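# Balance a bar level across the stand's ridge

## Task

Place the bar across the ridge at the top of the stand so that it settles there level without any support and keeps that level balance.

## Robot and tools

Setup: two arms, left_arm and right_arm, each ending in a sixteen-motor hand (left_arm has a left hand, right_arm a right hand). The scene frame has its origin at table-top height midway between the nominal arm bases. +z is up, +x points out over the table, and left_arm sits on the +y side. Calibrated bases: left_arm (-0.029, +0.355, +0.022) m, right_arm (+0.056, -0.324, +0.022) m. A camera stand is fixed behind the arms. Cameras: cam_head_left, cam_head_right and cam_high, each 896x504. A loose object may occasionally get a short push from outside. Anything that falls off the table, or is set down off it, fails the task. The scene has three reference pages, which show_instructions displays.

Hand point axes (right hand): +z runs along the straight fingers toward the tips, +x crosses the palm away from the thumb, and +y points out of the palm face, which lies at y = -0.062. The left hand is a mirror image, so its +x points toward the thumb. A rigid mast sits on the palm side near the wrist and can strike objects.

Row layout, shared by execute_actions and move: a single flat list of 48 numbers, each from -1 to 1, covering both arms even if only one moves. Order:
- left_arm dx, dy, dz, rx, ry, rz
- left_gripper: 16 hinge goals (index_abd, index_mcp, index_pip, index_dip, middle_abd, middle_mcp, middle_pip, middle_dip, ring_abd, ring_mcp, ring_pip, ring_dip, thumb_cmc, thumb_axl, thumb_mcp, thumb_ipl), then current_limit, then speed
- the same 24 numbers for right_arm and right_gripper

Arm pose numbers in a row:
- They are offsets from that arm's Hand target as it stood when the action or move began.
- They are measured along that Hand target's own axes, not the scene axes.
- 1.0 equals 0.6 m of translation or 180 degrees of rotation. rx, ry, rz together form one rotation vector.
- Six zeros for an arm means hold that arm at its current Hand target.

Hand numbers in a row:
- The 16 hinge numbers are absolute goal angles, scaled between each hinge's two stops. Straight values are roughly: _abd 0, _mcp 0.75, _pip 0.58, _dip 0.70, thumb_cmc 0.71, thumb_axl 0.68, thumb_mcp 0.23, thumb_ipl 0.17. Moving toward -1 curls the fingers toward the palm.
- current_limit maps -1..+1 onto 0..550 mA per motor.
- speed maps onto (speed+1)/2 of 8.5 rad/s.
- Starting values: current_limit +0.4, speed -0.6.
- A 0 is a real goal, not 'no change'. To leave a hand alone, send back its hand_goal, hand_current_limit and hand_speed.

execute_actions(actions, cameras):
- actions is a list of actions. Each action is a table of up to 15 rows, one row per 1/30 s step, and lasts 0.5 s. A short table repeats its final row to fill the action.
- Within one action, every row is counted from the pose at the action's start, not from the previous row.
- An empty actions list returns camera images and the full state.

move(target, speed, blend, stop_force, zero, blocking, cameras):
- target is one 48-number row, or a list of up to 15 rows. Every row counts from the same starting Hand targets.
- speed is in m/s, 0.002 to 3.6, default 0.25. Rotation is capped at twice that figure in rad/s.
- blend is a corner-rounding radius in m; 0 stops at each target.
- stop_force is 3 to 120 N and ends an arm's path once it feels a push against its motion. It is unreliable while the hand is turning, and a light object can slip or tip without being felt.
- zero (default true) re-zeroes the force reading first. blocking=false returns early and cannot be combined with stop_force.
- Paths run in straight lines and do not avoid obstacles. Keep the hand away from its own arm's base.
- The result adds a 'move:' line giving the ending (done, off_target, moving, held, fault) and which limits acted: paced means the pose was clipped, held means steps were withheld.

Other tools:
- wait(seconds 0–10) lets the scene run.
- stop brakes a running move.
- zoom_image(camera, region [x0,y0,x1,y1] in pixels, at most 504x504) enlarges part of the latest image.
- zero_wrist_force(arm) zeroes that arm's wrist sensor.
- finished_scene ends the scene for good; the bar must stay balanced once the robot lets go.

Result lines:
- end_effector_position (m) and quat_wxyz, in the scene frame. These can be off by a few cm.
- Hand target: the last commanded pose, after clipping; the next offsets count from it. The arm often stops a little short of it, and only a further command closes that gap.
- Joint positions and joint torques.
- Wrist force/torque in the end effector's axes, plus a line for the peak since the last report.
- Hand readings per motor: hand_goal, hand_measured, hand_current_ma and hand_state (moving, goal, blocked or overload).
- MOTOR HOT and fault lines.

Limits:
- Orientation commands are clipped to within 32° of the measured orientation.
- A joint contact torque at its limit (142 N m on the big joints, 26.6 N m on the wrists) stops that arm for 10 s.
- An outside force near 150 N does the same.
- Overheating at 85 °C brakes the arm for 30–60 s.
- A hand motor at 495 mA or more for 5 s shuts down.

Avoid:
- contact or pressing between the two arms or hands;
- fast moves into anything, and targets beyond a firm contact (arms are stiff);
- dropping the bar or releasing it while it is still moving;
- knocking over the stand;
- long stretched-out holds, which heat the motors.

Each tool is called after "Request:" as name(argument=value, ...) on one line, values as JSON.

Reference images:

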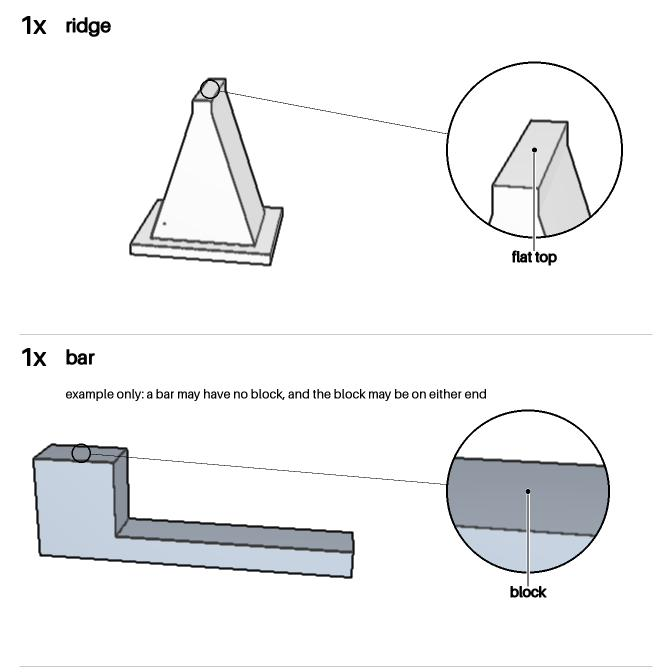

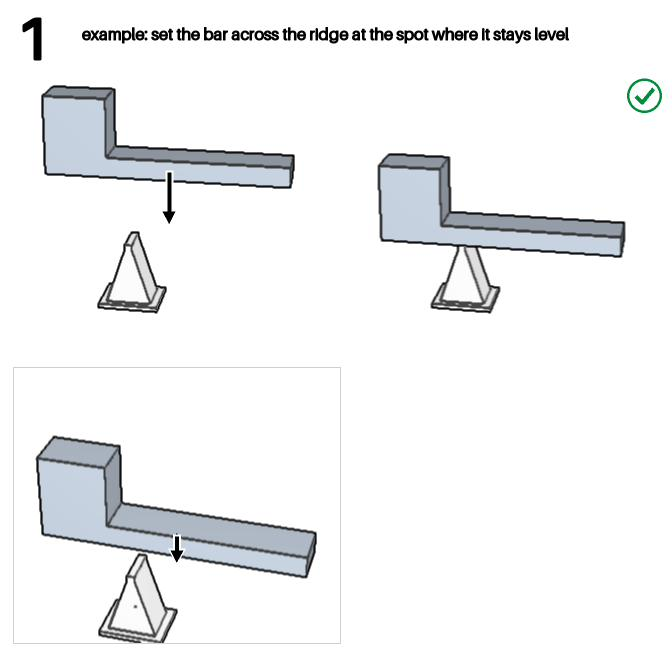

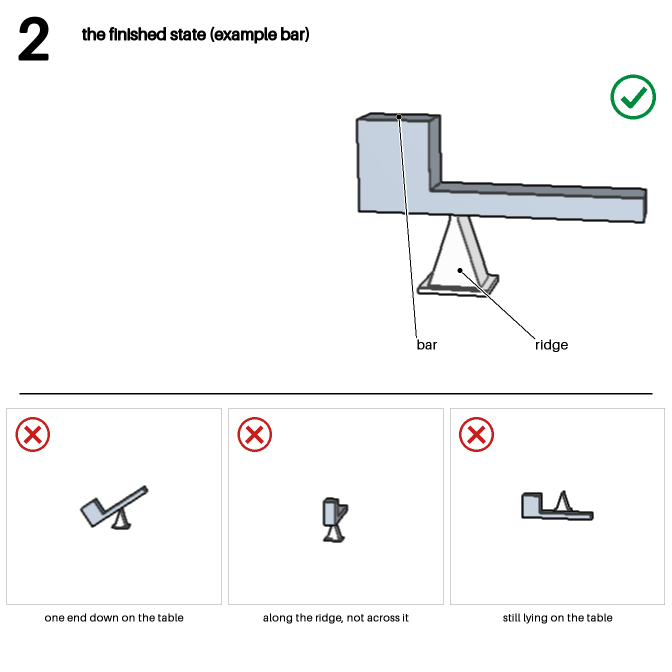

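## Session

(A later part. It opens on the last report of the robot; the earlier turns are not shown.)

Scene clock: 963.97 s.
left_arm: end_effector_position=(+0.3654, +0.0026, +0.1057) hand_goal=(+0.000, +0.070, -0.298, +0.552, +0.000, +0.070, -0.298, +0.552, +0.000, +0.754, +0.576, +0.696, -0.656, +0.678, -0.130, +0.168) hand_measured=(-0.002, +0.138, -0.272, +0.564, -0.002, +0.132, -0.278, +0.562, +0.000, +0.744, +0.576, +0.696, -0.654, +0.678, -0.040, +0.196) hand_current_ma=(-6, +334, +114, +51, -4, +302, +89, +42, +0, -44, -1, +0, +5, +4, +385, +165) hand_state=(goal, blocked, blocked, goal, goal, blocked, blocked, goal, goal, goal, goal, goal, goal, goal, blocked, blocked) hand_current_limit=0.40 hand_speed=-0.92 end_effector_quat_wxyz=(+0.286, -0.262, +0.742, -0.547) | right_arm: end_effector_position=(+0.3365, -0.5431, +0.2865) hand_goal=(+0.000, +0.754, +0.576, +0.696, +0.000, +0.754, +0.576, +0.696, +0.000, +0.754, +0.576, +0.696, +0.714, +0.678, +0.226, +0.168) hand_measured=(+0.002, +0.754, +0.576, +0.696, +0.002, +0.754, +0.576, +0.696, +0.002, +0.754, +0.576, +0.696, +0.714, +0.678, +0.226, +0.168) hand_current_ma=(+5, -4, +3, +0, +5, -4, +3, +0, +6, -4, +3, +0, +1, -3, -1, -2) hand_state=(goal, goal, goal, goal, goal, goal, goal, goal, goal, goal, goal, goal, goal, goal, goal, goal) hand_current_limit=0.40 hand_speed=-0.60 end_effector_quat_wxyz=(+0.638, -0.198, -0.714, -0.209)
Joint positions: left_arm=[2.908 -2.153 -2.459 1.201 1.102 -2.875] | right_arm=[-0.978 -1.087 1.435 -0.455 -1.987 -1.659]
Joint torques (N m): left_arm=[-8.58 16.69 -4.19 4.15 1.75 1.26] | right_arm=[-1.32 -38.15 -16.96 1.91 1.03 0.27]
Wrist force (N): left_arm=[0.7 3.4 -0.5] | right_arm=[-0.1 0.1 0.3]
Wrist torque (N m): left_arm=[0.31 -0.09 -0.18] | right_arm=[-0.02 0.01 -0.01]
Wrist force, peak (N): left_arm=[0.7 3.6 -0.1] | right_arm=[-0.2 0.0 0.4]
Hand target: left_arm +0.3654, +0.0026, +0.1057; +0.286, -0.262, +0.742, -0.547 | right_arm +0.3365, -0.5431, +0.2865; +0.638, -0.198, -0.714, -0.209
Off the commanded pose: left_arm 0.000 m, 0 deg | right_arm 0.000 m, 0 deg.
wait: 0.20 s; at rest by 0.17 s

Request:
move(target=[0.0082,-0.0011,-0.0003,0,0,0,0,0.07,-0.299,0.551,0,0.07,-0.299,0.551,0,0.754,0.576,0.696,-0.657,0.678,-0.13,0.168,0.4,-0.92,0,0,0,0,0,0,0,0.754,0.576,0.696,0,0.754,0.576,0.696,0,0.754,0.576,0.696,0.714,0.678,0.226,0.168,0.4,-0.6], speed=0.05, cameras=[])

Request:
move(target=[0.0069,0.0481,0.0119,0,0,0,0,0.07,-0.299,0.551,0,0.07,-0.299,0.551,0,0.754,0.576,0.696,-0.657,0.678,-0.13,0.168,0.4,-0.92,0,0,0,0,0,0,0,0.754,0.576,0.696,0,0.754,0.576,0.696,0,0.754,0.576,0.696,0.714,0.678,0.226,0.168,0.4,-0.6], speed=0.015, stop_force=3.5, cameras=["all"])

Request:
zoom_image(camera="cam_head_right", region=[450, 350, 540, 440])

Request:
zoom_image(camera="cam_high", region=[400, 90, 480, 170])

Scene clock: 1001.93 s.
left_arm: end_effector_position=(+0.3620, -0.0009, +0.1057) hand_goal=(+0.000, +0.070, -0.298, +0.552, +0.000, +0.070, -0.298, +0.552, +0.000, +0.754, +0.576, +0.696, -0.656, +0.678, -0.130, +0.168) hand_measured=(-0.002, +0.138, -0.272, +0.564, -0.002, +0.132, -0.278, +0.562, +0.000, +0.744, +0.576, +0.696, -0.654, +0.678, -0.040, +0.196) hand_current_ma=(-6, +334, +114, +51, -4, +302, +89, +42, +0, -44, -1, +0, +5, +4, +385, +165) hand_state=(goal, blocked, blocked, goal, goal, blocked, blocked, goal, goal, goal, goal, goal, goal, goal, blocked, blocked) hand_current_limit=0.40 hand_speed=-0.92 end_effector_quat_wxyz=(+0.286, -0.262, +0.742, -0.547) | right_arm: end_effector_position=(+0.3365, -0.5431, +0.2865) hand_goal=(+0.000, +0.754, +0.576, +0.696, +0.000, +0.754, +0.576, +0.696, +0.000, +0.754, +0.576, +0.696, +0.714, +0.678, +0.226, +0.168) hand_measured=(+0.002, +0.754, +0.576, +0.696, +0.002, +0.754, +0.576, +0.696, +0.002, +0.754, +0.576, +0.696, +0.714, +0.678, +0.226, +0.168) hand_current_ma=(+5, -4, +3, +0, +5, -4, +3, +0, +6, -4, +3, +0, +1, -3, -1, -2) hand_state=(goal, goal, goal, goal, goal, goal, goal, goal, goal, goal, goal, goal, goal, goal, goal, goal) hand_current_limit=0.40 hand_speed=-0.60 end_effector_quat_wxyz=(+0.638, -0.198, -0.714, -0.209)
Joint positions: left_arm=[2.894 -2.153 -2.46 1.204 1.116 -2.879] | right_arm=[-0.978 -1.087 1.435 -0.455 -1.987 -1.659]
Joint torques (N m): left_arm=[-9.13 17.64 -3.4 4.22 1.75 -1.58] | right_arm=[-0.67 -38.61 -17.37 1.53 1.06 0.4]
Wrist force (N): left_arm=[0.5 3.2 -0.4] | right_arm=[0.0 0.0 0.0]
Wrist torque (N m): left_arm=[0.29 -0.06 -0.11] | right_arm=[0.00 0.00 0.00]
Wrist force, peak (N): left_arm=[0.9 3.9 -0.3] | right_arm=[-0.6 0.2 0.0]
Hand target: left_arm +0.3619, -0.0009, +0.1057; +0.286, -0.262, +0.742, -0.547 | right_arm +0.3365, -0.5431, +0.2865; +0.638, -0.198, -0.714, -0.209
Off the commanded pose: left_arm 0.000 m, 0 deg | right_arm 0.000 m, 0 deg.
move: done
No camera images: "cameras" was empty.

Scene clock: 1004.27 s.
left_arm: end_effector_position=(+0.3619, -0.0009, +0.0864) hand_goal=(+0.000, +0.070, -0.298, +0.552, +0.000, +0.070, -0.298, +0.552, +0.000, +0.754, +0.576, +0.696, -0.656, +0.678, -0.130, +0.168) hand_measured=(-0.002, +0.138, -0.270, +0.564, -0.002, +0.130, -0.278, +0.562, +0.000, +0.744, +0.576, +0.696, -0.654, +0.678, -0.040, +0.196) hand_current_ma=(-6, +334, +121, +54, -4, +299, +91, +42, +0, -45, -1, +0, +7, +4, +385, +165) hand_state=(goal, blocked, blocked, goal, goal, blocked, blocked, goal, goal, goal, goal, goal, goal, goal, blocked, blocked) hand_current_limit=0.40 hand_speed=-0.92 end_effector_quat_wxyz=(+0.286, -0.262, +0.742, -0.547) | right_arm: end_effector_position=(+0.3365, -0.5431, +0.2865) hand_goal=(+0.000, +0.754, +0.576, +0.696, +0.000, +0.754, +0.576, +0.696, +0.000, +0.754, +0.576, +0.696, +0.714, +0.678, +0.226, +0.168) hand_measured=(+0.002, +0.754, +0.576, +0.696, +0.002, +0.754, +0.576, +0.696, +0.002, +0.754, +0.576, +0.696, +0.714, +0.678, +0.226, +0.168) hand_current_ma=(+5, -4, +3, +0, +5, -4, +3, +0, +6, -4, +3, +0, +1, -3, -1, -2) hand_state=(goal, goal, goal, goal, goal, goal, goal, goal, goal, goal, goal, goal, goal, goal, goal, goal) hand_current_limit=0.40 hand_speed=-0.60 end_effector_quat_wxyz=(+0.638, -0.198, -0.714, -0.209)
Joint positions: left_arm=[2.893 -2.225 -2.452 1.267 1.116 -2.879] | right_arm=[-0.978 -1.087 1.435 -0.455 -1.987 -1.659]
Joint torques (N m): left_arm=[-5.19 42.64 -5.03 0.79 1.73 0.24] | right_arm=[-1.33 -37.56 -16.53 1.69 0.79 0.56]
Wrist force (N): left_arm=[0.7 3.5 -0.3] | right_arm=[-0.1 -0.1 0.1]
Wrist torque (N m): left_arm=[0.31 -0.07 -0.11] | right_arm=[-0.03 0.02 -0.01]
Wrist force, peak (N): left_arm=[0.9 3.7 -0.4] | right_arm=[-0.4 0.3 0.1]
Hand target: left_arm +0.3619, -0.0009, +0.0864; +0.286, -0.262, +0.742, -0.547 (not the last commanded pose) | right_arm +0.3365, -0.5431, +0.2865; +0.638, -0.198, -0.714, -0.209
Off the commanded pose: left_arm 0.011 m, 0 deg | right_arm 0.000 m, 0 deg.
move: contact (left_arm)

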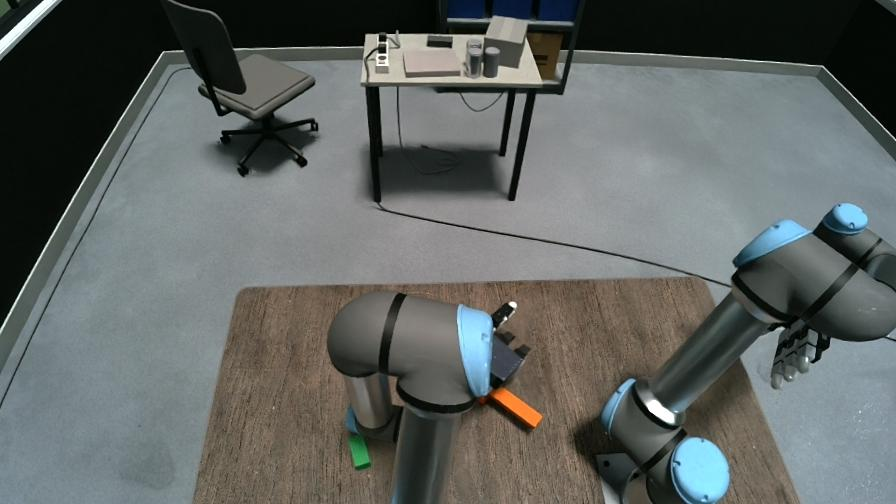

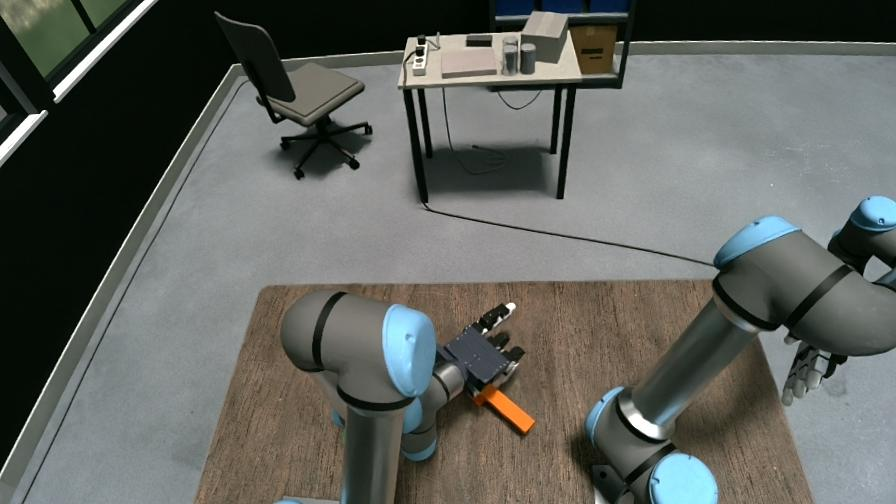

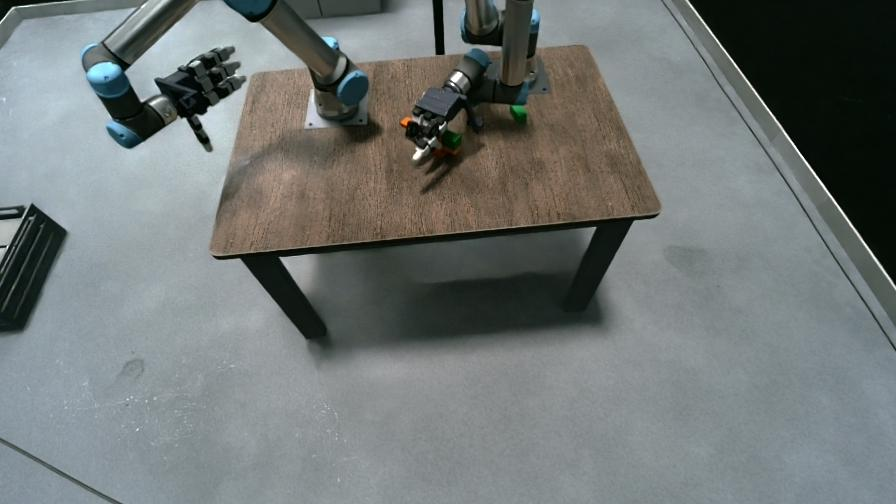

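Scaled by 5.600 from the camera's 896x504 image, which has a finer 1280x720 frame.

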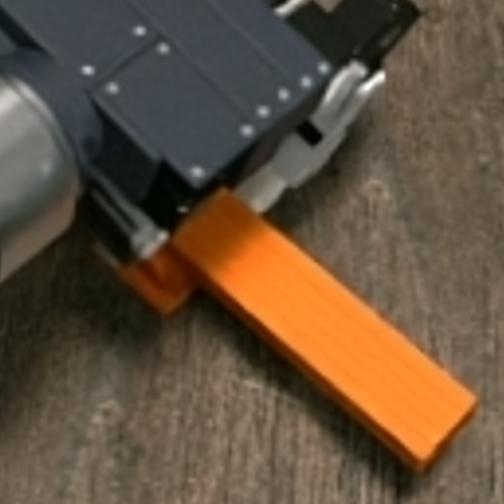

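Scaled by 6.300 from the camera's 896x504 image, which has a finer 1280x720 frame.

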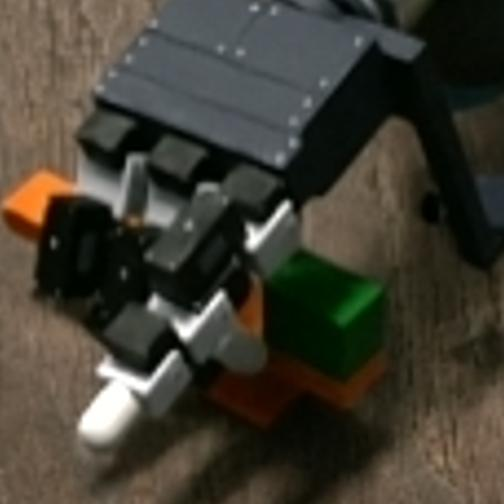

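Request:
move(target=[-0.0016,0.0002,0.0001,0,0,0,0,0.07,-0.299,0.551,0,0.07,-0.299,0.551,0,0.754,0.576,0.696,-0.657,0.678,-0.13,0.168,0.4,-0.92,0,0,0,0,0,0,0,0.754,0.576,0.696,0,0.754,0.576,0.696,0,0.754,0.576,0.696,0.714,0.678,0.226,0.168,0.4,-0.6], speed=0.02, cameras=[])

Request:
move(target=[0.0002,0.0014,0.00035,0,0,0,0,0.07,-0.299,0.551,0,0.07,-0.299,0.551,0,0.754,0.576,0.696,-0.657,0.678,-0.13,0.168,0.4,-0.92,0,0,0,0,0,0,0,0.754,0.576,0.696,0,0.754,0.576,0.696,0,0.754,0.576,0.696,0.714,0.678,0.226,0.168,0.4,-0.6], speed=0.01, cameras=[])

Scene clock: 1017.13 s.
left_arm: end_effector_position=(+0.3626, -0.0003, +0.0864) hand_goal=(+0.000, +0.070, -0.298, +0.552, +0.000, +0.070, -0.298, +0.552, +0.000, +0.754, +0.576, +0.696, -0.656, +0.678, -0.130, +0.168) hand_measured=(-0.002, +0.138, -0.270, +0.564, -0.002, +0.130, -0.278, +0.562, +0.000, +0.744, +0.576, +0.696, -0.654, +0.678, -0.040, +0.196) hand_current_ma=(-6, +334, +121, +54, -4, +299, +91, +42, +0, -45, -1, +0, +8, +4, +385, +165) hand_state=(goal, blocked, blocked, goal, goal, blocked, blocked, goal, goal, goal, goal, goal, goal, goal, blocked, blocked) hand_current_limit=0.40 hand_speed=-0.92 end_effector_quat_wxyz=(+0.286, -0.262, +0.742, -0.547) | right_arm: end_effector_position=(+0.3365, -0.5431, +0.2865) hand_goal=(+0.000, +0.754, +0.576, +0.696, +0.000, +0.754, +0.576, +0.696, +0.000, +0.754, +0.576, +0.696, +0.714, +0.678, +0.226, +0.168) hand_measured=(+0.002, +0.754, +0.576, +0.696, +0.002, +0.754, +0.576, +0.696, +0.002, +0.754, +0.576, +0.696, +0.714, +0.678, +0.226, +0.168) hand_current_ma=(+5, -4, +3, +0, +5, -4, +3, +0, +6, -4, +3, +0, +1, -3, -1, -2) hand_state=(goal, goal, goal, goal, goal, goal, goal, goal, goal, goal, goal, goal, goal, goal, goal, goal) hand_current_limit=0.40 hand_speed=-0.60 end_effector_quat_wxyz=(+0.638, -0.198, -0.714, -0.209)
Joint positions: left_arm=[2.896 -2.224 -2.452 1.267 1.113 -2.879] | right_arm=[-0.978 -1.087 1.435 -0.455 -1.987 -1.659]
Joint torques (N m): left_arm=[7.07 42.87 9.63 0.8 -2.56 1.33] | right_arm=[-0.54 -37.31 -16.73 1.95 0.95 0.37]
Wrist force (N): left_arm=[0.3 3.1 -0.2] | right_arm=[-0.2 0.1 -0.3]
Wrist torque (N m): left_arm=[0.24 -0.02 -0.16] | right_arm=[0.04 0.04 -0.02]
Wrist force, peak (N): left_arm=[0.4 3.8 -0.3] | right_arm=[-0.3 0.3 0.4]
Hand target: left_arm +0.3626, -0.0003, +0.0864; +0.286, -0.262, +0.742, -0.547 | right_arm +0.3365, -0.5431, +0.2865; +0.638, -0.198, -0.714, -0.209
Off the commanded pose: left_arm 0.000 m, 0 deg | right_arm 0.000 m, 0 deg.
move: done
No camera images: "cameras" was empty.

Scene clock: 1017.83 s.
left_arm: end_effector_position=(+0.3626, -0.0003, +0.0856) hand_goal=(+0.000, +0.070, -0.298, +0.552, +0.000, +0.070, -0.298, +0.552, +0.000, +0.754, +0.576, +0.696, -0.656, +0.678, -0.130, +0.168) hand_measured=(-0.002, +0.138, -0.270, +0.564, -0.002, +0.130, -0.278, +0.562, +0.000, +0.744, +0.576, +0.696, -0.654, +0.678, -0.040, +0.196) hand_current_ma=(-6, +334, +121, +54, -4, +299, +91, +41, +0, -45, -1, +0, +8, +4, +385, +165) hand_state=(goal, blocked, blocked, goal, goal, blocked, blocked, goal, goal, goal, goal, goal, goal, goal, blocked, blocked) hand_current_limit=0.40 hand_speed=-0.92 end_effector_quat_wxyz=(+0.286, -0.262, +0.742, -0.547) | right_arm: end_effector_position=(+0.3365, -0.5431, +0.2865) hand_goal=(+0.000, +0.754, +0.576, +0.696, +0.000, +0.754, +0.576, +0.696, +0.000, +0.754, +0.576, +0.696, +0.714, +0.678, +0.226, +0.168) hand_measured=(+0.002, +0.754, +0.576, +0.696, +0.002, +0.754, +0.576, +0.696, +0.002, +0.754, +0.576, +0.696, +0.714, +0.678, +0.226, +0.168) hand_current_ma=(+5, -4, +3, +0, +5, -4, +3, +0, +6, -4, +3, +0, +1, -3, -1, -2) hand_state=(goal, goal, goal, goal, goal, goal, goal, goal, goal, goal, goal, goal, goal, goal, goal, goal) hand_current_limit=0.40 hand_speed=-0.60 end_effector_quat_wxyz=(+0.638, -0.198, -0.714, -0.209)
Joint positions: left_arm=[2.896 -2.228 -2.451 1.269 1.113 -2.879] | right_arm=[-0.978 -1.087 1.435 -0.455 -1.987 -1.659]
Joint torques (N m): left_arm=[7.56 13.95 7.73 3.05 -1.7 1.28] | right_arm=[-0.77 -38.41 -17.08 1.67 0.95 0.67]
Wrist force (N): left_arm=[0.3 -6.5 -1.4] | right_arm=[0.1 0.2 0.4]
Wrist torque (N m): left_arm=[-0.28 -0.03 -0.10] | right_arm=[0.00 -0.02 0.00]
Wrist force, peak (N): left_arm=[0.3 -6.5 -1.4] | right_arm=[0.1 0.2 0.4]
Hand target: left_arm +0.3626, -0.0003, +0.0856; +0.286, -0.262, +0.742, -0.547 | right_arm +0.3365, -0.5431, +0.2865; +0.638, -0.198, -0.714, -0.209
Off the commanded pose: left_arm 0.000 m, 0 deg | right_arm 0.000 m, 0 deg.
move: done
No camera images: "cameras" was empty.

Request:
move(target=[-0.0001,-0.0007,-0.0002,0,0,0,0,0.10,-0.299,0.551,0,0.10,-0.299,0.551,0,0.754,0.576,0.696,-0.657,0.678,-0.09,0.168,0.4,-0.93,0,0,0,0,0,0,0,0.754,0.576,0.696,0,0.754,0.576,0.696,0,0.754,0.576,0.696,0.714,0.678,0.226,0.168,0.4,-0.6], speed=0.01, cameras=[])

Request:
move(target=[0,0,0,0,0,0,0,0.145,-0.299,0.551,0,0.14,-0.299,0.551,0,0.754,0.576,0.696,-0.657,0.678,-0.05,0.168,0.4,-0.97,0,0,0,0,0,0,0,0.754,0.576,0.696,0,0.754,0.576,0.696,0,0.754,0.576,0.696,0.714,0.678,0.226,0.168,0.4,-0.6], speed=0.01, cameras=["cam_head_right","cam_high"])

Request:
zoom_image(camera="cam_head_right", region=[450, 350, 540, 440])

Request:
zoom_image(camera="cam_high", region=[400, 90, 480, 170])

Scene clock: 1035.10 s.
left_arm: end_effector_position=(+0.3626, -0.0002, +0.0860) hand_goal=(+0.000, +0.100, -0.298, +0.552, +0.000, +0.100, -0.298, +0.552, +0.000, +0.754, +0.576, +0.696, -0.656, +0.678, -0.090, +0.168) hand_measured=(-0.002, +0.138, -0.270, +0.564, +0.000, +0.132, -0.278, +0.560, +0.000, +0.744, +0.576, +0.696, -0.654, +0.678, -0.040, +0.196) hand_current_ma=(-6, +181, +121, +54, -3, +154, +91, +33, +0, -45, -1, +0, +8, +4, +302, +165) hand_state=(goal, blocked, blocked, goal, goal, blocked, blocked, goal, goal, goal, goal, goal, goal, goal, blocked, blocked) hand_current_limit=0.40 hand_speed=-0.93 end_effector_quat_wxyz=(+0.286, -0.262, +0.742, -0.547) | right_arm: end_effector_position=(+0.3365, -0.5431, +0.2865) hand_goal=(+0.000, +0.754, +0.576, +0.696, +0.000, +0.754, +0.576, +0.696, +0.000, +0.754, +0.576, +0.696, +0.714, +0.678, +0.226, +0.168) hand_measured=(+0.002, +0.754, +0.576, +0.696, +0.002, +0.754, +0.576, +0.696, +0.002, +0.754, +0.576, +0.696, +0.714, +0.678, +0.226, +0.168) hand_current_ma=(+5, -4, +3, +0, +5, -4, +3, +0, +6, -4, +3, +0, +1, -3, -1, -2) hand_state=(goal, goal, goal, goal, goal, goal, goal, goal, goal, goal, goal, goal, goal, goal, goal, goal) hand_current_limit=0.40 hand_speed=-0.60 end_effector_quat_wxyz=(+0.638, -0.198, -0.714, -0.209)
Joint positions: left_arm=[2.896 -2.226 -2.451 1.268 1.113 -2.879] | right_arm=[-0.978 -1.087 1.435 -0.455 -1.987 -1.659]
Joint torques (N m): left_arm=[6.96 41.69 -5.63 0.75 0.96 0.52] | right_arm=[-1.54 -37.84 -16.09 1.81 1.16 0.57]
Wrist force (N): left_arm=[0.6 3.2 -0.5] | right_arm=[0.0 0.4 -0.1]
Wrist torque (N m): left_arm=[0.31 -0.06 -0.13] | right_arm=[0.05 0.00 0.00]
Wrist force, peak (N): left_arm=[0.6 -7.0 -1.2] | right_arm=[0.0 0.4 0.5]
Hand target: left_arm +0.3626, -0.0003, +0.0860; +0.286, -0.262, +0.742, -0.547 | right_arm +0.3365, -0.5431, +0.2865; +0.638, -0.198, -0.714, -0.209
Off the commanded pose: left_arm 0.000 m, 0 deg | right_arm 0.000 m, 0 deg.
move: done
No camera images: "cameras" was empty.

Scene clock: 1035.73 s.
left_arm: end_effector_position=(+0.3626, -0.0002, +0.0860) hand_goal=(+0.000, +0.146, -0.298, +0.552, +0.000, +0.140, -0.298, +0.552, +0.000, +0.754, +0.576, +0.696, -0.656, +0.678, -0.050, +0.168) hand_measured=(-0.002, +0.150, -0.274, +0.564, +0.000, +0.142, -0.280, +0.560, +0.000, +0.744, +0.576, +0.696, -0.654, +0.678, -0.036, +0.188) hand_current_ma=(-6, +18, +110, +54, -3, +10, +81, +33, +0, -45, -1, +0, +10, +4, +74, +120) hand_state=(goal, goal, blocked, goal, goal, goal, goal, goal, goal, goal, goal, goal, goal, goal, goal, blocked) hand_current_limit=0.40 hand_speed=-0.97 end_effector_quat_wxyz=(+0.286, -0.262, +0.742, -0.547) | right_arm: end_effector_position=(+0.3365, -0.5431, +0.2865) hand_goal=(+0.000, +0.754, +0.576, +0.696, +0.000, +0.754, +0.576, +0.696, +0.000, +0.754, +0.576, +0.696, +0.714, +0.678, +0.226, +0.168) hand_measured=(+0.002, +0.754, +0.576, +0.696, +0.002, +0.754, +0.576, +0.696, +0.002, +0.754, +0.576, +0.696, +0.714, +0.678, +0.226, +0.168) hand_current_ma=(+5, -4, +3, +0, +5, -4, +3, +0, +6, -4, +3, +0, +1, -3, -1, -2) hand_state=(goal, goal, goal, goal, goal, goal, goal, goal, goal, goal, goal, goal, goal, goal, goal, goal) hand_current_limit=0.40 hand_speed=-0.60 end_effector_quat_wxyz=(+0.638, -0.198, -0.714, -0.209)
Joint positions: left_arm=[2.896 -2.226 -2.451 1.268 1.113 -2.879] | right_arm=[-0.978 -1.087 1.435 -0.455 -1.987 -1.659]
Joint torques (N m): left_arm=[7.04 42.12 -5.42 0.79 -0.1 0.64] | right_arm=[-0.51 -38.25 -16.7 1.91 0.94 0.66]
Wrist force (N): left_arm=[0.5 3.3 -0.2] | right_arm=[0.1 -0.1 0.3]
Wrist torque (N m): left_arm=[0.27 -0.05 -0.14] | right_arm=[-0.05 -0.03 0.01]
Wrist force, peak (N): left_arm=[0.5 3.8 -0.2] | right_arm=[-0.3 0.2 -0.1]
Hand target: left_arm +0.3626, -0.0003, +0.0860; +0.286, -0.262, +0.742, -0.547 | right_arm +0.3365, -0.5431, +0.2865; +0.638, -0.198, -0.714, -0.209
Off the commanded pose: left_arm 0.000 m, 0 deg | right_arm 0.000 m, 0 deg.
move: done
Images, in order (width x height): cam_head_right 896x504, cam_high 896x504.

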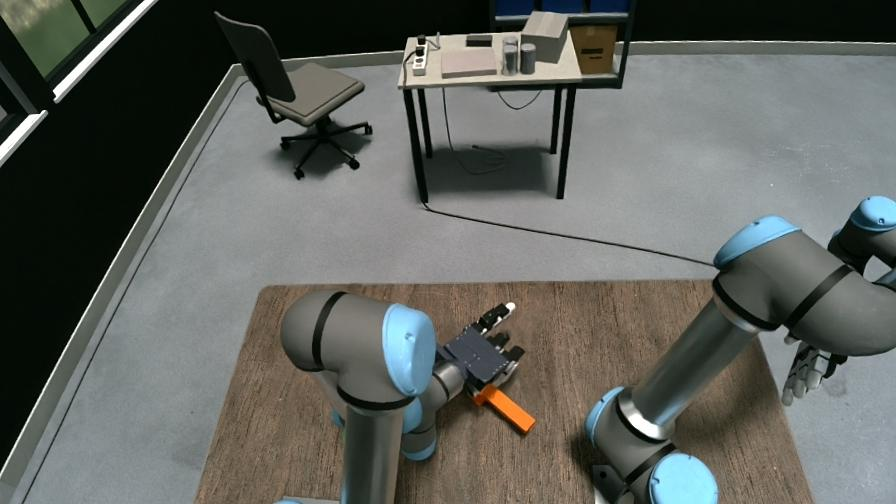

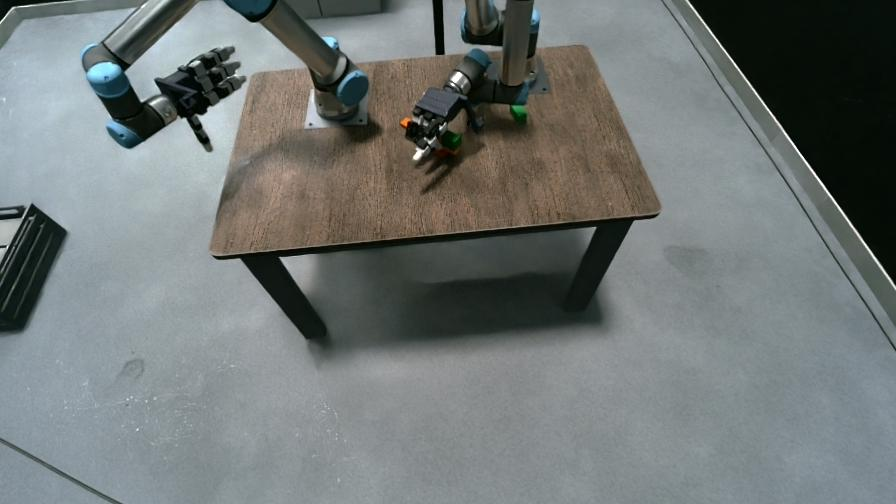

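Scaled by 5.600 from the camera's 896x504 image, which has a finer 1280x720 frame.

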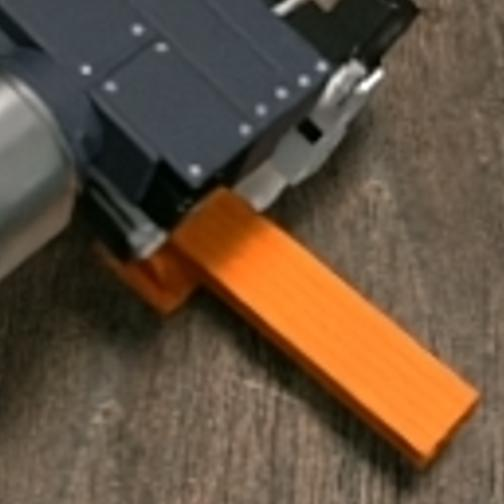

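Scaled by 6.300 from the camera's 896x504 image, which has a finer 1280x720 frame.

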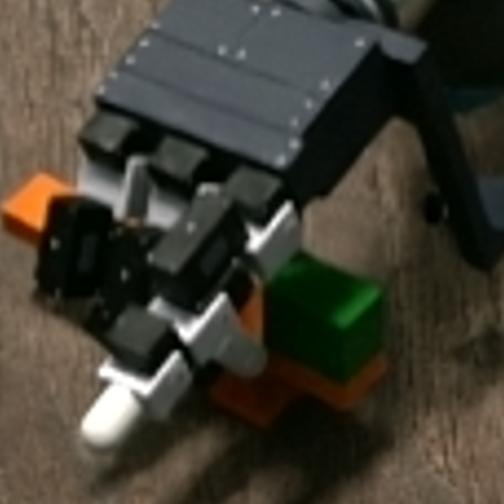

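Request:
move(target=[0.0001,0.0006,0.0002,0,0,0,0,0.155,-0.299,0.551,0,0.15,-0.299,0.551,0,0.754,0.576,0.696,-0.657,0.678,-0.04,0.168,0.4,-0.97,0,0,0,0,0,0,0,0.754,0.576,0.696,0,0.754,0.576,0.696,0,0.754,0.576,0.696,0.714,0.678,0.226,0.168,0.4,-0.6], speed=0.01, cameras=[])

Request:
move(target=[0,0,0,0,0,0,0,0.17,-0.299,0.551,0,0.165,-0.299,0.551,0,0.754,0.576,0.696,-0.657,0.678,-0.025,0.168,0.4,-0.97,0,0,0,0,0,0,0,0.754,0.576,0.696,0,0.754,0.576,0.696,0,0.754,0.576,0.696,0.714,0.678,0.226,0.168,0.4,-0.6], speed=0.01, cameras=["cam_head_right","cam_high"])

Request:
zoom_image(camera="cam_head_right", region=[450, 350, 540, 440])

Request:
zoom_image(camera="cam_high", region=[400, 90, 480, 170])

Scene clock: 1048.07 s.
left_arm: end_effector_position=(+0.3626, -0.0003, +0.0856) hand_goal=(+0.000, +0.156, -0.298, +0.552, +0.000, +0.150, -0.298, +0.552, +0.000, +0.754, +0.576, +0.696, -0.656, +0.678, -0.040, +0.168) hand_measured=(-0.002, +0.158, -0.284, +0.560, +0.000, +0.150, -0.290, +0.556, +0.000, +0.744, +0.576, +0.696, -0.654, +0.678, -0.032, +0.180) hand_current_ma=(-6, +9, +64, +33, -3, +1, +37, +19, +0, -45, -1, +0, +10, +4, +41, +67) hand_state=(goal, goal, goal, goal, goal, goal, goal, goal, goal, goal, goal, goal, goal, goal, goal, goal) hand_current_limit=0.40 hand_speed=-0.97 end_effector_quat_wxyz=(+0.286, -0.262, +0.742, -0.547) | right_arm: end_effector_position=(+0.3365, -0.5431, +0.2865) hand_goal=(+0.000, +0.754, +0.576, +0.696, +0.000, +0.754, +0.576, +0.696, +0.000, +0.754, +0.576, +0.696, +0.714, +0.678, +0.226, +0.168) hand_measured=(+0.002, +0.754, +0.576, +0.696, +0.002, +0.754, +0.576, +0.696, +0.002, +0.754, +0.576, +0.696, +0.714, +0.678, +0.226, +0.168) hand_current_ma=(+5, -4, +3, +0, +5, -4, +3, +0, +6, -4, +3, +0, +1, -3, -1, -2) hand_state=(goal, goal, goal, goal, goal, goal, goal, goal, goal, goal, goal, goal, goal, goal, goal, goal) hand_current_limit=0.40 hand_speed=-0.60 end_effector_quat_wxyz=(+0.638, -0.198, -0.714, -0.209)
Joint positions: left_arm=[2.896 -2.227 -2.451 1.269 1.113 -2.879] | right_arm=[-0.978 -1.087 1.435 -0.455 -1.987 -1.659]
Joint torques (N m): left_arm=[-5.18 17.41 8.25 3.77 0.23 0.68] | right_arm=[-1.62 -38.17 -17.67 1.64 1.19 0.59]
Wrist force (N): left_arm=[0.5 0.4 -0.7] | right_arm=[0.0 0.5 0.0]
Wrist torque (N m): left_arm=[0.11 -0.09 -0.10] | right_arm=[0.06 -0.01 0.01]
Wrist force, peak (N): left_arm=[0.6 3.9 -0.4] | right_arm=[-0.4 0.3 0.0]
Hand target: left_arm +0.3626, -0.0003, +0.0856; +0.286, -0.262, +0.742, -0.547 | right_arm +0.3365, -0.5431, +0.2865; +0.638, -0.198, -0.714, -0.209
Off the commanded pose: left_arm 0.000 m, 0 deg | right_arm 0.000 m, 0 deg.
move: done
No camera images: "cameras" was empty.

Scene clock: 1048.57 s.
left_arm: end_effector_position=(+0.3626, -0.0003, +0.0856) hand_goal=(+0.000, +0.170, -0.298, +0.552, +0.000, +0.166, -0.298, +0.552, +0.000, +0.754, +0.576, +0.696, -0.656, +0.678, -0.024, +0.168) hand_measured=(-0.002, +0.164, -0.290, +0.558, +0.000, +0.154, -0.294, +0.556, +0.000, +0.744, +0.576, +0.696, -0.654, +0.678, -0.026, +0.170) hand_current_ma=(-6, -31, +38, +25, -3, -50, +20, +15, +0, -45, -1, +0, +10, +4, -7, +14) hand_state=(goal, goal, goal, goal, goal, goal, goal, goal, goal, goal, goal, goal, goal, goal, goal, goal) hand_current_limit=0.40 hand_speed=-0.97 end_effector_quat_wxyz=(+0.286, -0.262, +0.742, -0.547) | right_arm: end_effector_position=(+0.3365, -0.5431, +0.2865) hand_goal=(+0.000, +0.754, +0.576, +0.696, +0.000, +0.754, +0.576, +0.696, +0.000, +0.754, +0.576, +0.696, +0.714, +0.678, +0.226, +0.168) hand_measured=(+0.002, +0.754, +0.576, +0.696, +0.002, +0.754, +0.576, +0.696, +0.002, +0.754, +0.576, +0.696, +0.714, +0.678, +0.226, +0.168) hand_current_ma=(+5, -4, +3, +0, +5, -4, +3, +0, +6, -4, +3, +0, +1, -3, -1, -2) hand_state=(goal, goal, goal, goal, goal, goal, goal, goal, goal, goal, goal, goal, goal, goal, goal, goal) hand_current_limit=0.40 hand_speed=-0.60 end_effector_quat_wxyz=(+0.638, -0.198, -0.714, -0.209)
Joint positions: left_arm=[2.896 -2.228 -2.451 1.269 1.113 -2.879] | right_arm=[-0.978 -1.087 1.435 -0.455 -1.987 -1.659]
Joint torques (N m): left_arm=[-7.74 18.7 8.9 3.84 1.84 -0.19] | right_arm=[-1.18 -38.59 -16.21 1.84 1.12 0.44]
Wrist force (N): left_arm=[0.7 1.8 -0.7] | right_arm=[0.1 0.4 0.0]
Wrist torque (N m): left_arm=[0.20 -0.11 -0.10] | right_arm=[0.06 -0.02 0.02]
Wrist force, peak (N): left_arm=[0.2 2.2 -0.7] | right_arm=[-0.3 0.1 0.5]
Hand target: left_arm +0.3626, -0.0003, +0.0856; +0.286, -0.262, +0.742, -0.547 | right_arm +0.3365, -0.5431, +0.2865; +0.638, -0.198, -0.714, -0.209
Off the commanded pose: left_arm 0.000 m, 0 deg | right_arm 0.000 m, 0 deg.
move: done
Images, in order (width x height): cam_head_right 896x504, cam_high 896x504.

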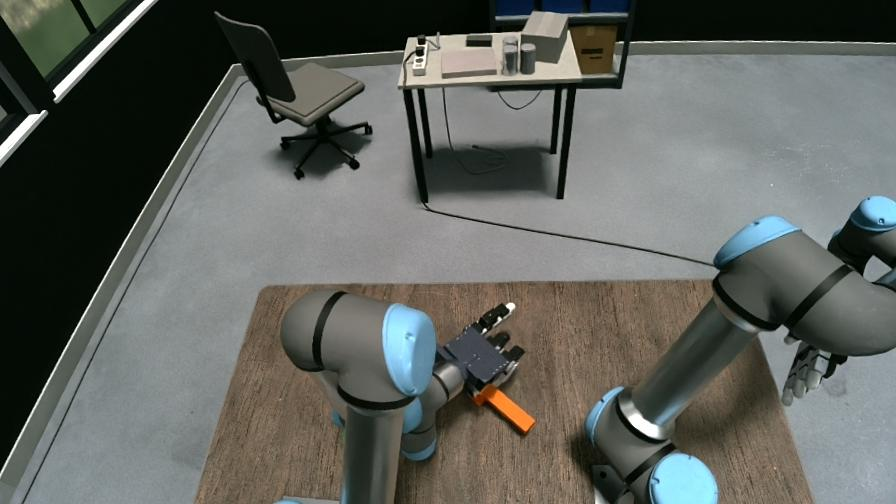

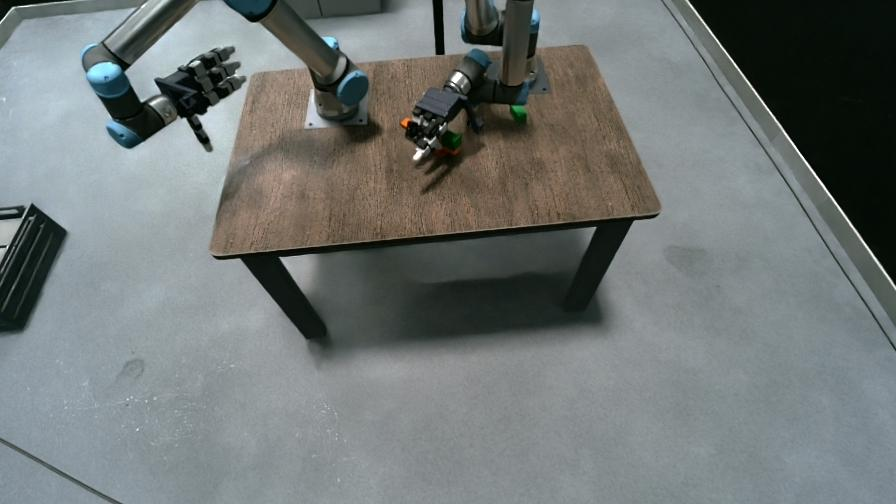

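Scaled by 5.600 from the camera's 896x504 image, which has a finer 1280x720 frame.

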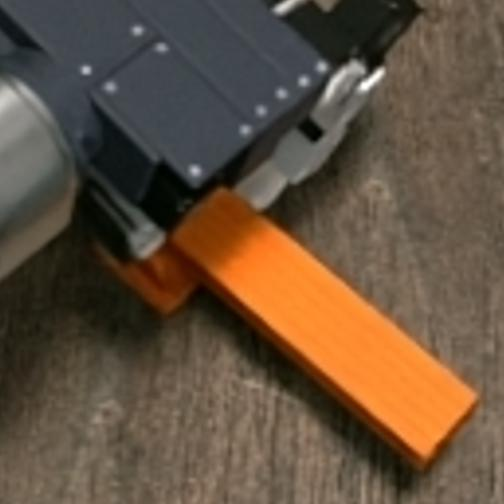

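Scaled by 6.300 from the camera's 896x504 image, which has a finer 1280x720 frame.

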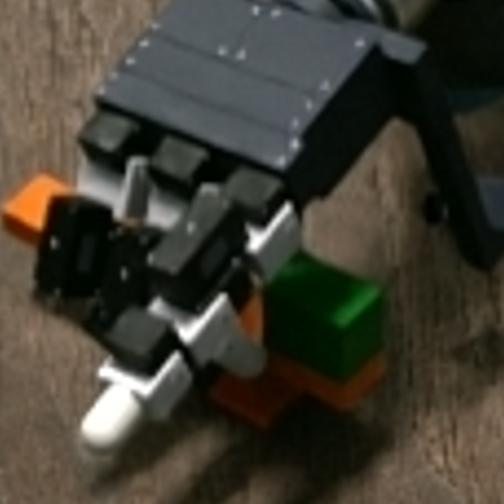

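Request:
move(target=[0,0,0,0,0,0,0,0.195,-0.299,0.551,0,0.19,-0.299,0.551,0,0.754,0.576,0.696,-0.657,0.678,-0.005,0.168,0.4,-0.98,0,0,0,0,0,0,0,0.754,0.576,0.696,0,0.754,0.576,0.696,0,0.754,0.576,0.696,0.714,0.678,0.226,0.168,0.4,-0.6], speed=0.01, cameras=[])

Request:
move(target=[0,0,0,0,0,0,0,0.24,-0.299,0.551,0,0.235,-0.299,0.551,0,0.754,0.576,0.696,-0.657,0.678,0.03,0.168,0.4,-0.98,0,0,0,0,0,0,0,0.754,0.576,0.696,0,0.754,0.576,0.696,0,0.754,0.576,0.696,0.714,0.678,0.226,0.168,0.4,-0.6], speed=0.01, cameras=["all"])

Request:
zoom_image(camera="cam_head_right", region=[450, 350, 540, 440])

Request:
zoom_image(camera="cam_high", region=[400, 90, 480, 170])

Request:
wait(seconds=3, cameras=["cam_head_right"])

Request:
zoom_image(camera="cam_head_right", region=[450, 350, 540, 440])

Scene clock: 1062.87 s.
left_arm: end_effector_position=(+0.3626, -0.0003, +0.0856) hand_goal=(+0.000, +0.196, -0.298, +0.552, +0.000, +0.190, -0.298, +0.552, +0.000, +0.754, +0.576, +0.696, -0.656, +0.678, -0.004, +0.168) hand_measured=(-0.002, +0.184, -0.294, +0.556, +0.000, +0.178, -0.294, +0.556, +0.000, +0.744, +0.576, +0.696, -0.654, +0.678, -0.006, +0.170) hand_current_ma=(-6, -52, +21, +15, -3, -54, +19, +15, +0, -45, -1, +0, +10, +4, -8, +14) hand_state=(goal, goal, goal, goal, goal, goal, goal, goal, goal, goal, goal, goal, goal, goal, goal, goal) hand_current_limit=0.40 hand_speed=-0.98 end_effector_quat_wxyz=(+0.286, -0.262, +0.742, -0.547) | right_arm: end_effector_position=(+0.3365, -0.5431, +0.2865) hand_goal=(+0.000, +0.754, +0.576, +0.696, +0.000, +0.754, +0.576, +0.696, +0.000, +0.754, +0.576, +0.696, +0.714, +0.678, +0.226, +0.168) hand_measured=(+0.002, +0.754, +0.576, +0.696, +0.002, +0.754, +0.576, +0.696, +0.002, +0.754, +0.576, +0.696, +0.714, +0.678, +0.226, +0.168) hand_current_ma=(+5, -4, +3, +0, +5, -4, +3, +0, +6, -4, +3, +0, +1, -3, -1, -2) hand_state=(goal, goal, goal, goal, goal, goal, goal, goal, goal, goal, goal, goal, goal, goal, goal, goal) hand_current_limit=0.40 hand_speed=-0.60 end_effector_quat_wxyz=(+0.638, -0.198, -0.714, -0.209)
Joint positions: left_arm=[2.896 -2.228 -2.451 1.269 1.113 -2.879] | right_arm=[-0.978 -1.087 1.435 -0.455 -1.987 -1.659]
Joint torques (N m): left_arm=[-8.21 22 8.52 3.76 1.77 -0.55] | right_arm=[-0.99 -36.7 -16.17 1.83 1.12 0.54]
Wrist force (N): left_arm=[0.5 1.8 -1.0] | right_arm=[-0.2 0.2 0.1]
Wrist torque (N m): left_arm=[0.22 -0.07 -0.12] | right_arm=[0.02 0.01 -0.01]
Wrist force, peak (N): left_arm=[0.3 2.4 -0.7] | right_arm=[-0.4 -0.4 -0.3]
Hand target: left_arm +0.3626, -0.0003, +0.0856; +0.286, -0.262, +0.742, -0.547 | right_arm +0.3365, -0.5431, +0.2865; +0.638, -0.198, -0.714, -0.209
Off the commanded pose: left_arm 0.000 m, 0 deg | right_arm 0.000 m, 0 deg.
move: done
No camera images: "cameras" was empty.

Scene clock: 1063.77 s.
left_arm: end_effector_position=(+0.3626, -0.0003, +0.0856) hand_goal=(+0.000, +0.240, -0.298, +0.552, +0.000, +0.236, -0.298, +0.552, +0.000, +0.754, +0.576, +0.696, -0.656, +0.678, +0.030, +0.168) hand_measured=(-0.002, +0.228, -0.294, +0.556, +0.000, +0.224, -0.294, +0.556, +0.000, +0.744, +0.576, +0.696, -0.654, +0.678, +0.028, +0.170) hand_current_ma=(-6, -56, +19, +15, -3, -58, +18, +15, +0, -45, -1, +0, +10, +4, -10, +13) hand_state=(goal, goal, goal, goal, goal, goal, goal, goal, goal, goal, goal, goal, goal, goal, goal, goal) hand_current_limit=0.40 hand_speed=-0.98 end_effector_quat_wxyz=(+0.286, -0.262, +0.742, -0.547) | right_arm: end_effector_position=(+0.3365, -0.5431, +0.2865) hand_goal=(+0.000, +0.754, +0.576, +0.696, +0.000, +0.754, +0.576, +0.696, +0.000, +0.754, +0.576, +0.696, +0.714, +0.678, +0.226, +0.168) hand_measured=(+0.002, +0.754, +0.576, +0.696, +0.002, +0.754, +0.576, +0.696, +0.002, +0.754, +0.576, +0.696, +0.714, +0.678, +0.226, +0.168) hand_current_ma=(+5, -4, +3, +0, +5, -4, +3, +0, +6, -4, +3, +0, +1, -3, -1, -2) hand_state=(goal, goal, goal, goal, goal, goal, goal, goal, goal, goal, goal, goal, goal, goal, goal, goal) hand_current_limit=0.40 hand_speed=-0.60 end_effector_quat_wxyz=(+0.638, -0.198, -0.714, -0.209)
Joint positions: left_arm=[2.896 -2.228 -2.451 1.269 1.113 -2.879] | right_arm=[-0.978 -1.087 1.435 -0.455 -1.987 -1.659]
Joint torques (N m): left_arm=[-7.76 22.44 9.18 3.77 1.82 -0.6] | right_arm=[-1.23 -37.34 -16.56 1.86 1.02 0.59]
Wrist force (N): left_arm=[0.2 1.6 -0.6] | right_arm=[0.1 0.1 0.1]
Wrist torque (N m): left_arm=[0.16 -0.03 -0.14] | right_arm=[-0.01 -0.01 0.00]
Wrist force, peak (N): left_arm=[0.4 2.2 -0.8] | right_arm=[0.3 0.4 -0.3]
Hand target: left_arm +0.3626, -0.0003, +0.0856; +0.286, -0.262, +0.742, -0.547 | right_arm +0.3365, -0.5431, +0.2865; +0.638, -0.198, -0.714, -0.209
Off the commanded pose: left_arm 0.000 m, 0 deg | right_arm 0.000 m, 0 deg.
move: done

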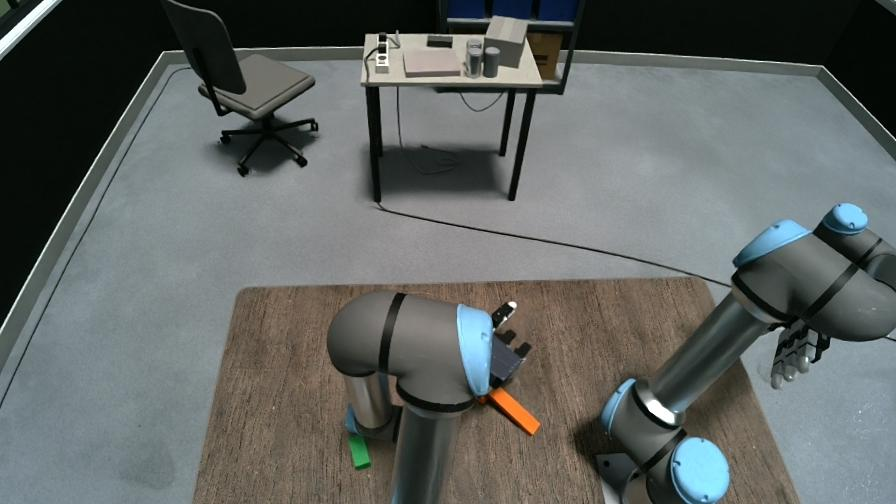

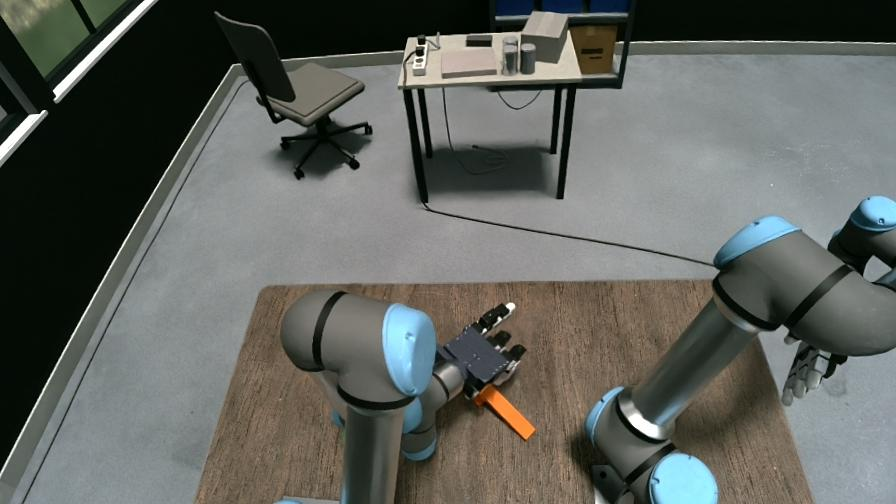

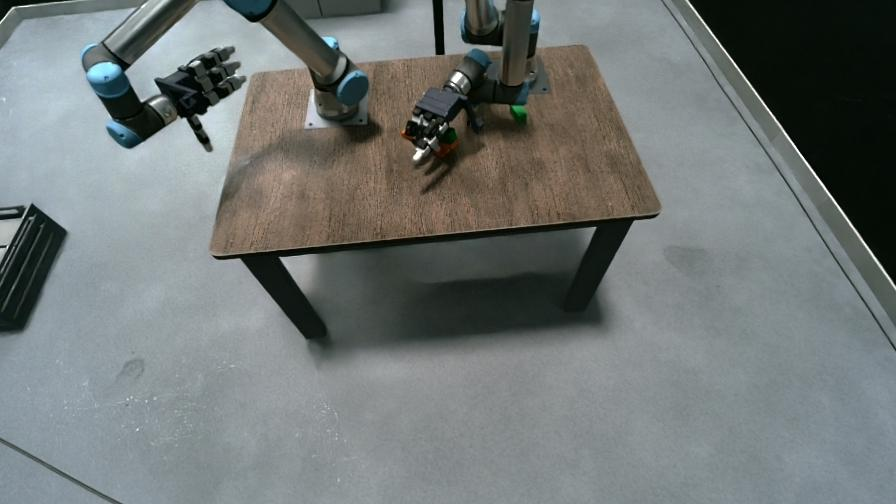

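Scaled by 5.600 from the camera's 896x504 image, which has a finer 1280x720 frame.

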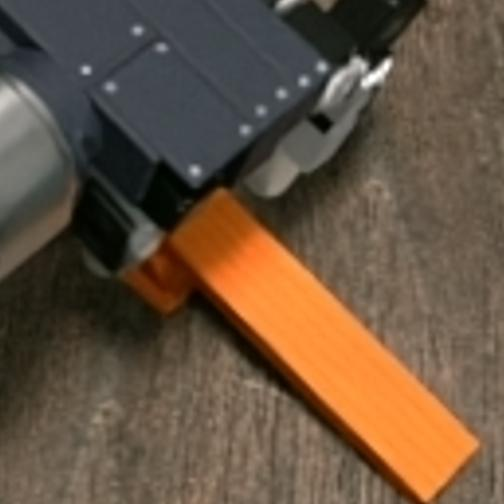

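Scaled by 6.300 from the camera's 896x504 image, which has a finer 1280x720 frame.

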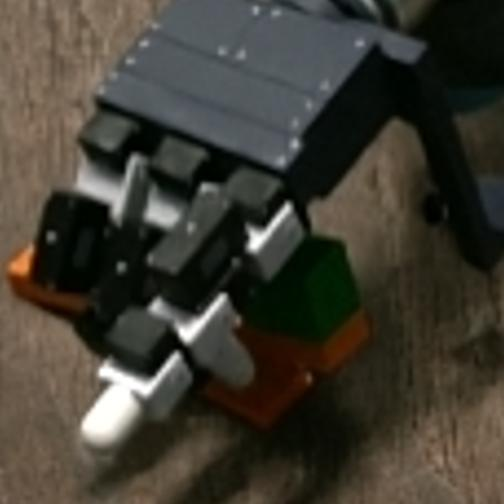

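Scene clock: 1066.77 s.
left_arm: end_effector_position=(+0.3626, -0.0003, +0.0856) hand_goal=(+0.000, +0.240, -0.298, +0.552, +0.000, +0.236, -0.298, +0.552, +0.000, +0.754, +0.576, +0.696, -0.656, +0.678, +0.030, +0.168) hand_measured=(-0.002, +0.228, -0.294, +0.556, +0.000, +0.224, -0.294, +0.556, +0.000, +0.744, +0.576, +0.696, -0.654, +0.678, +0.028, +0.170) hand_current_ma=(-6, -56, +19, +15, -3, -58, +18, +15, +0, -45, -1, +0, +10, +4, -10, +13) hand_state=(goal, goal, goal, goal, goal, goal, goal, goal, goal, goal, goal, goal, goal, goal, goal, goal) hand_current_limit=0.40 hand_speed=-0.98 end_effector_quat_wxyz=(+0.286, -0.262, +0.742, -0.547) | right_arm: end_effector_position=(+0.3365, -0.5431, +0.2865) hand_goal=(+0.000, +0.754, +0.576, +0.696, +0.000, +0.754, +0.576, +0.696, +0.000, +0.754, +0.576, +0.696, +0.714, +0.678, +0.226, +0.168) hand_measured=(+0.002, +0.754, +0.576, +0.696, +0.002, +0.754, +0.576, +0.696, +0.002, +0.754, +0.576, +0.696, +0.714, +0.678, +0.226, +0.168) hand_current_ma=(+5, -4, +3, +0, +5, -4, +3, +0, +6, -4, +3, +0, +1, -3, -1, -2) hand_state=(goal, goal, goal, goal, goal, goal, goal, goal, goal, goal, goal, goal, goal, goal, goal, goal) hand_current_limit=0.40 hand_speed=-0.60 end_effector_quat_wxyz=(+0.638, -0.198, -0.714, -0.209)
Joint positions: left_arm=[2.896 -2.228 -2.451 1.269 1.113 -2.879] | right_arm=[-0.978 -1.087 1.435 -0.455 -1.987 -1.659]
Joint torques (N m): left_arm=[-7.22 26.46 9.18 3.76 1.78 -0.54] | right_arm=[-1.2 -37.31 -16.23 1.81 1.08 0.35]
Wrist force (N): left_arm=[0.4 1.9 -0.7] | right_arm=[-0.4 0.2 0.1]
Wrist torque (N m): left_arm=[0.22 -0.05 -0.13] | right_arm=[0.02 0.04 -0.02]
Wrist force, peak (N): left_arm=[0.5 2.2 -1.0] | right_arm=[-0.5 0.2 -0.1]
Hand target: left_arm +0.3626, -0.0003, +0.0856; +0.286, -0.262, +0.742, -0.547 | right_arm +0.3365, -0.5431, +0.2865; +0.638, -0.198, -0.714, -0.209
Off the commanded pose: left_arm 0.000 m, 0 deg | right_arm 0.000 m, 0 deg.
wait: 3.00 s; at rest by 0.17 s
Images, in order (width x height): cam_head_right 896x504.

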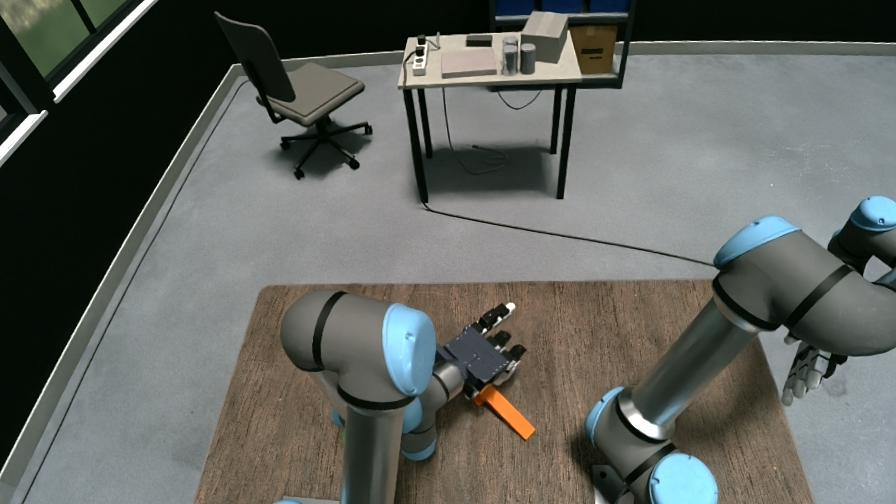

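Scaled by 5.600 from the camera's 896x504 image, which has a finer 1280x720 frame.

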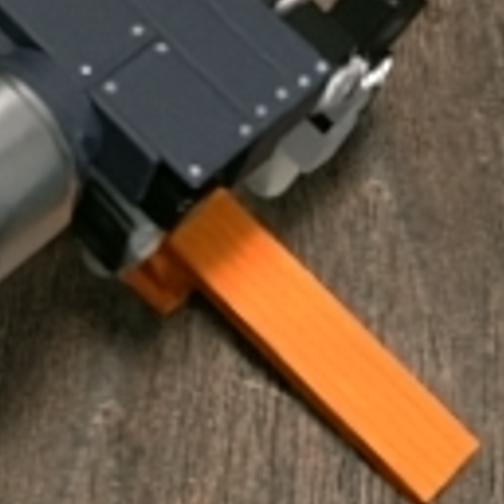

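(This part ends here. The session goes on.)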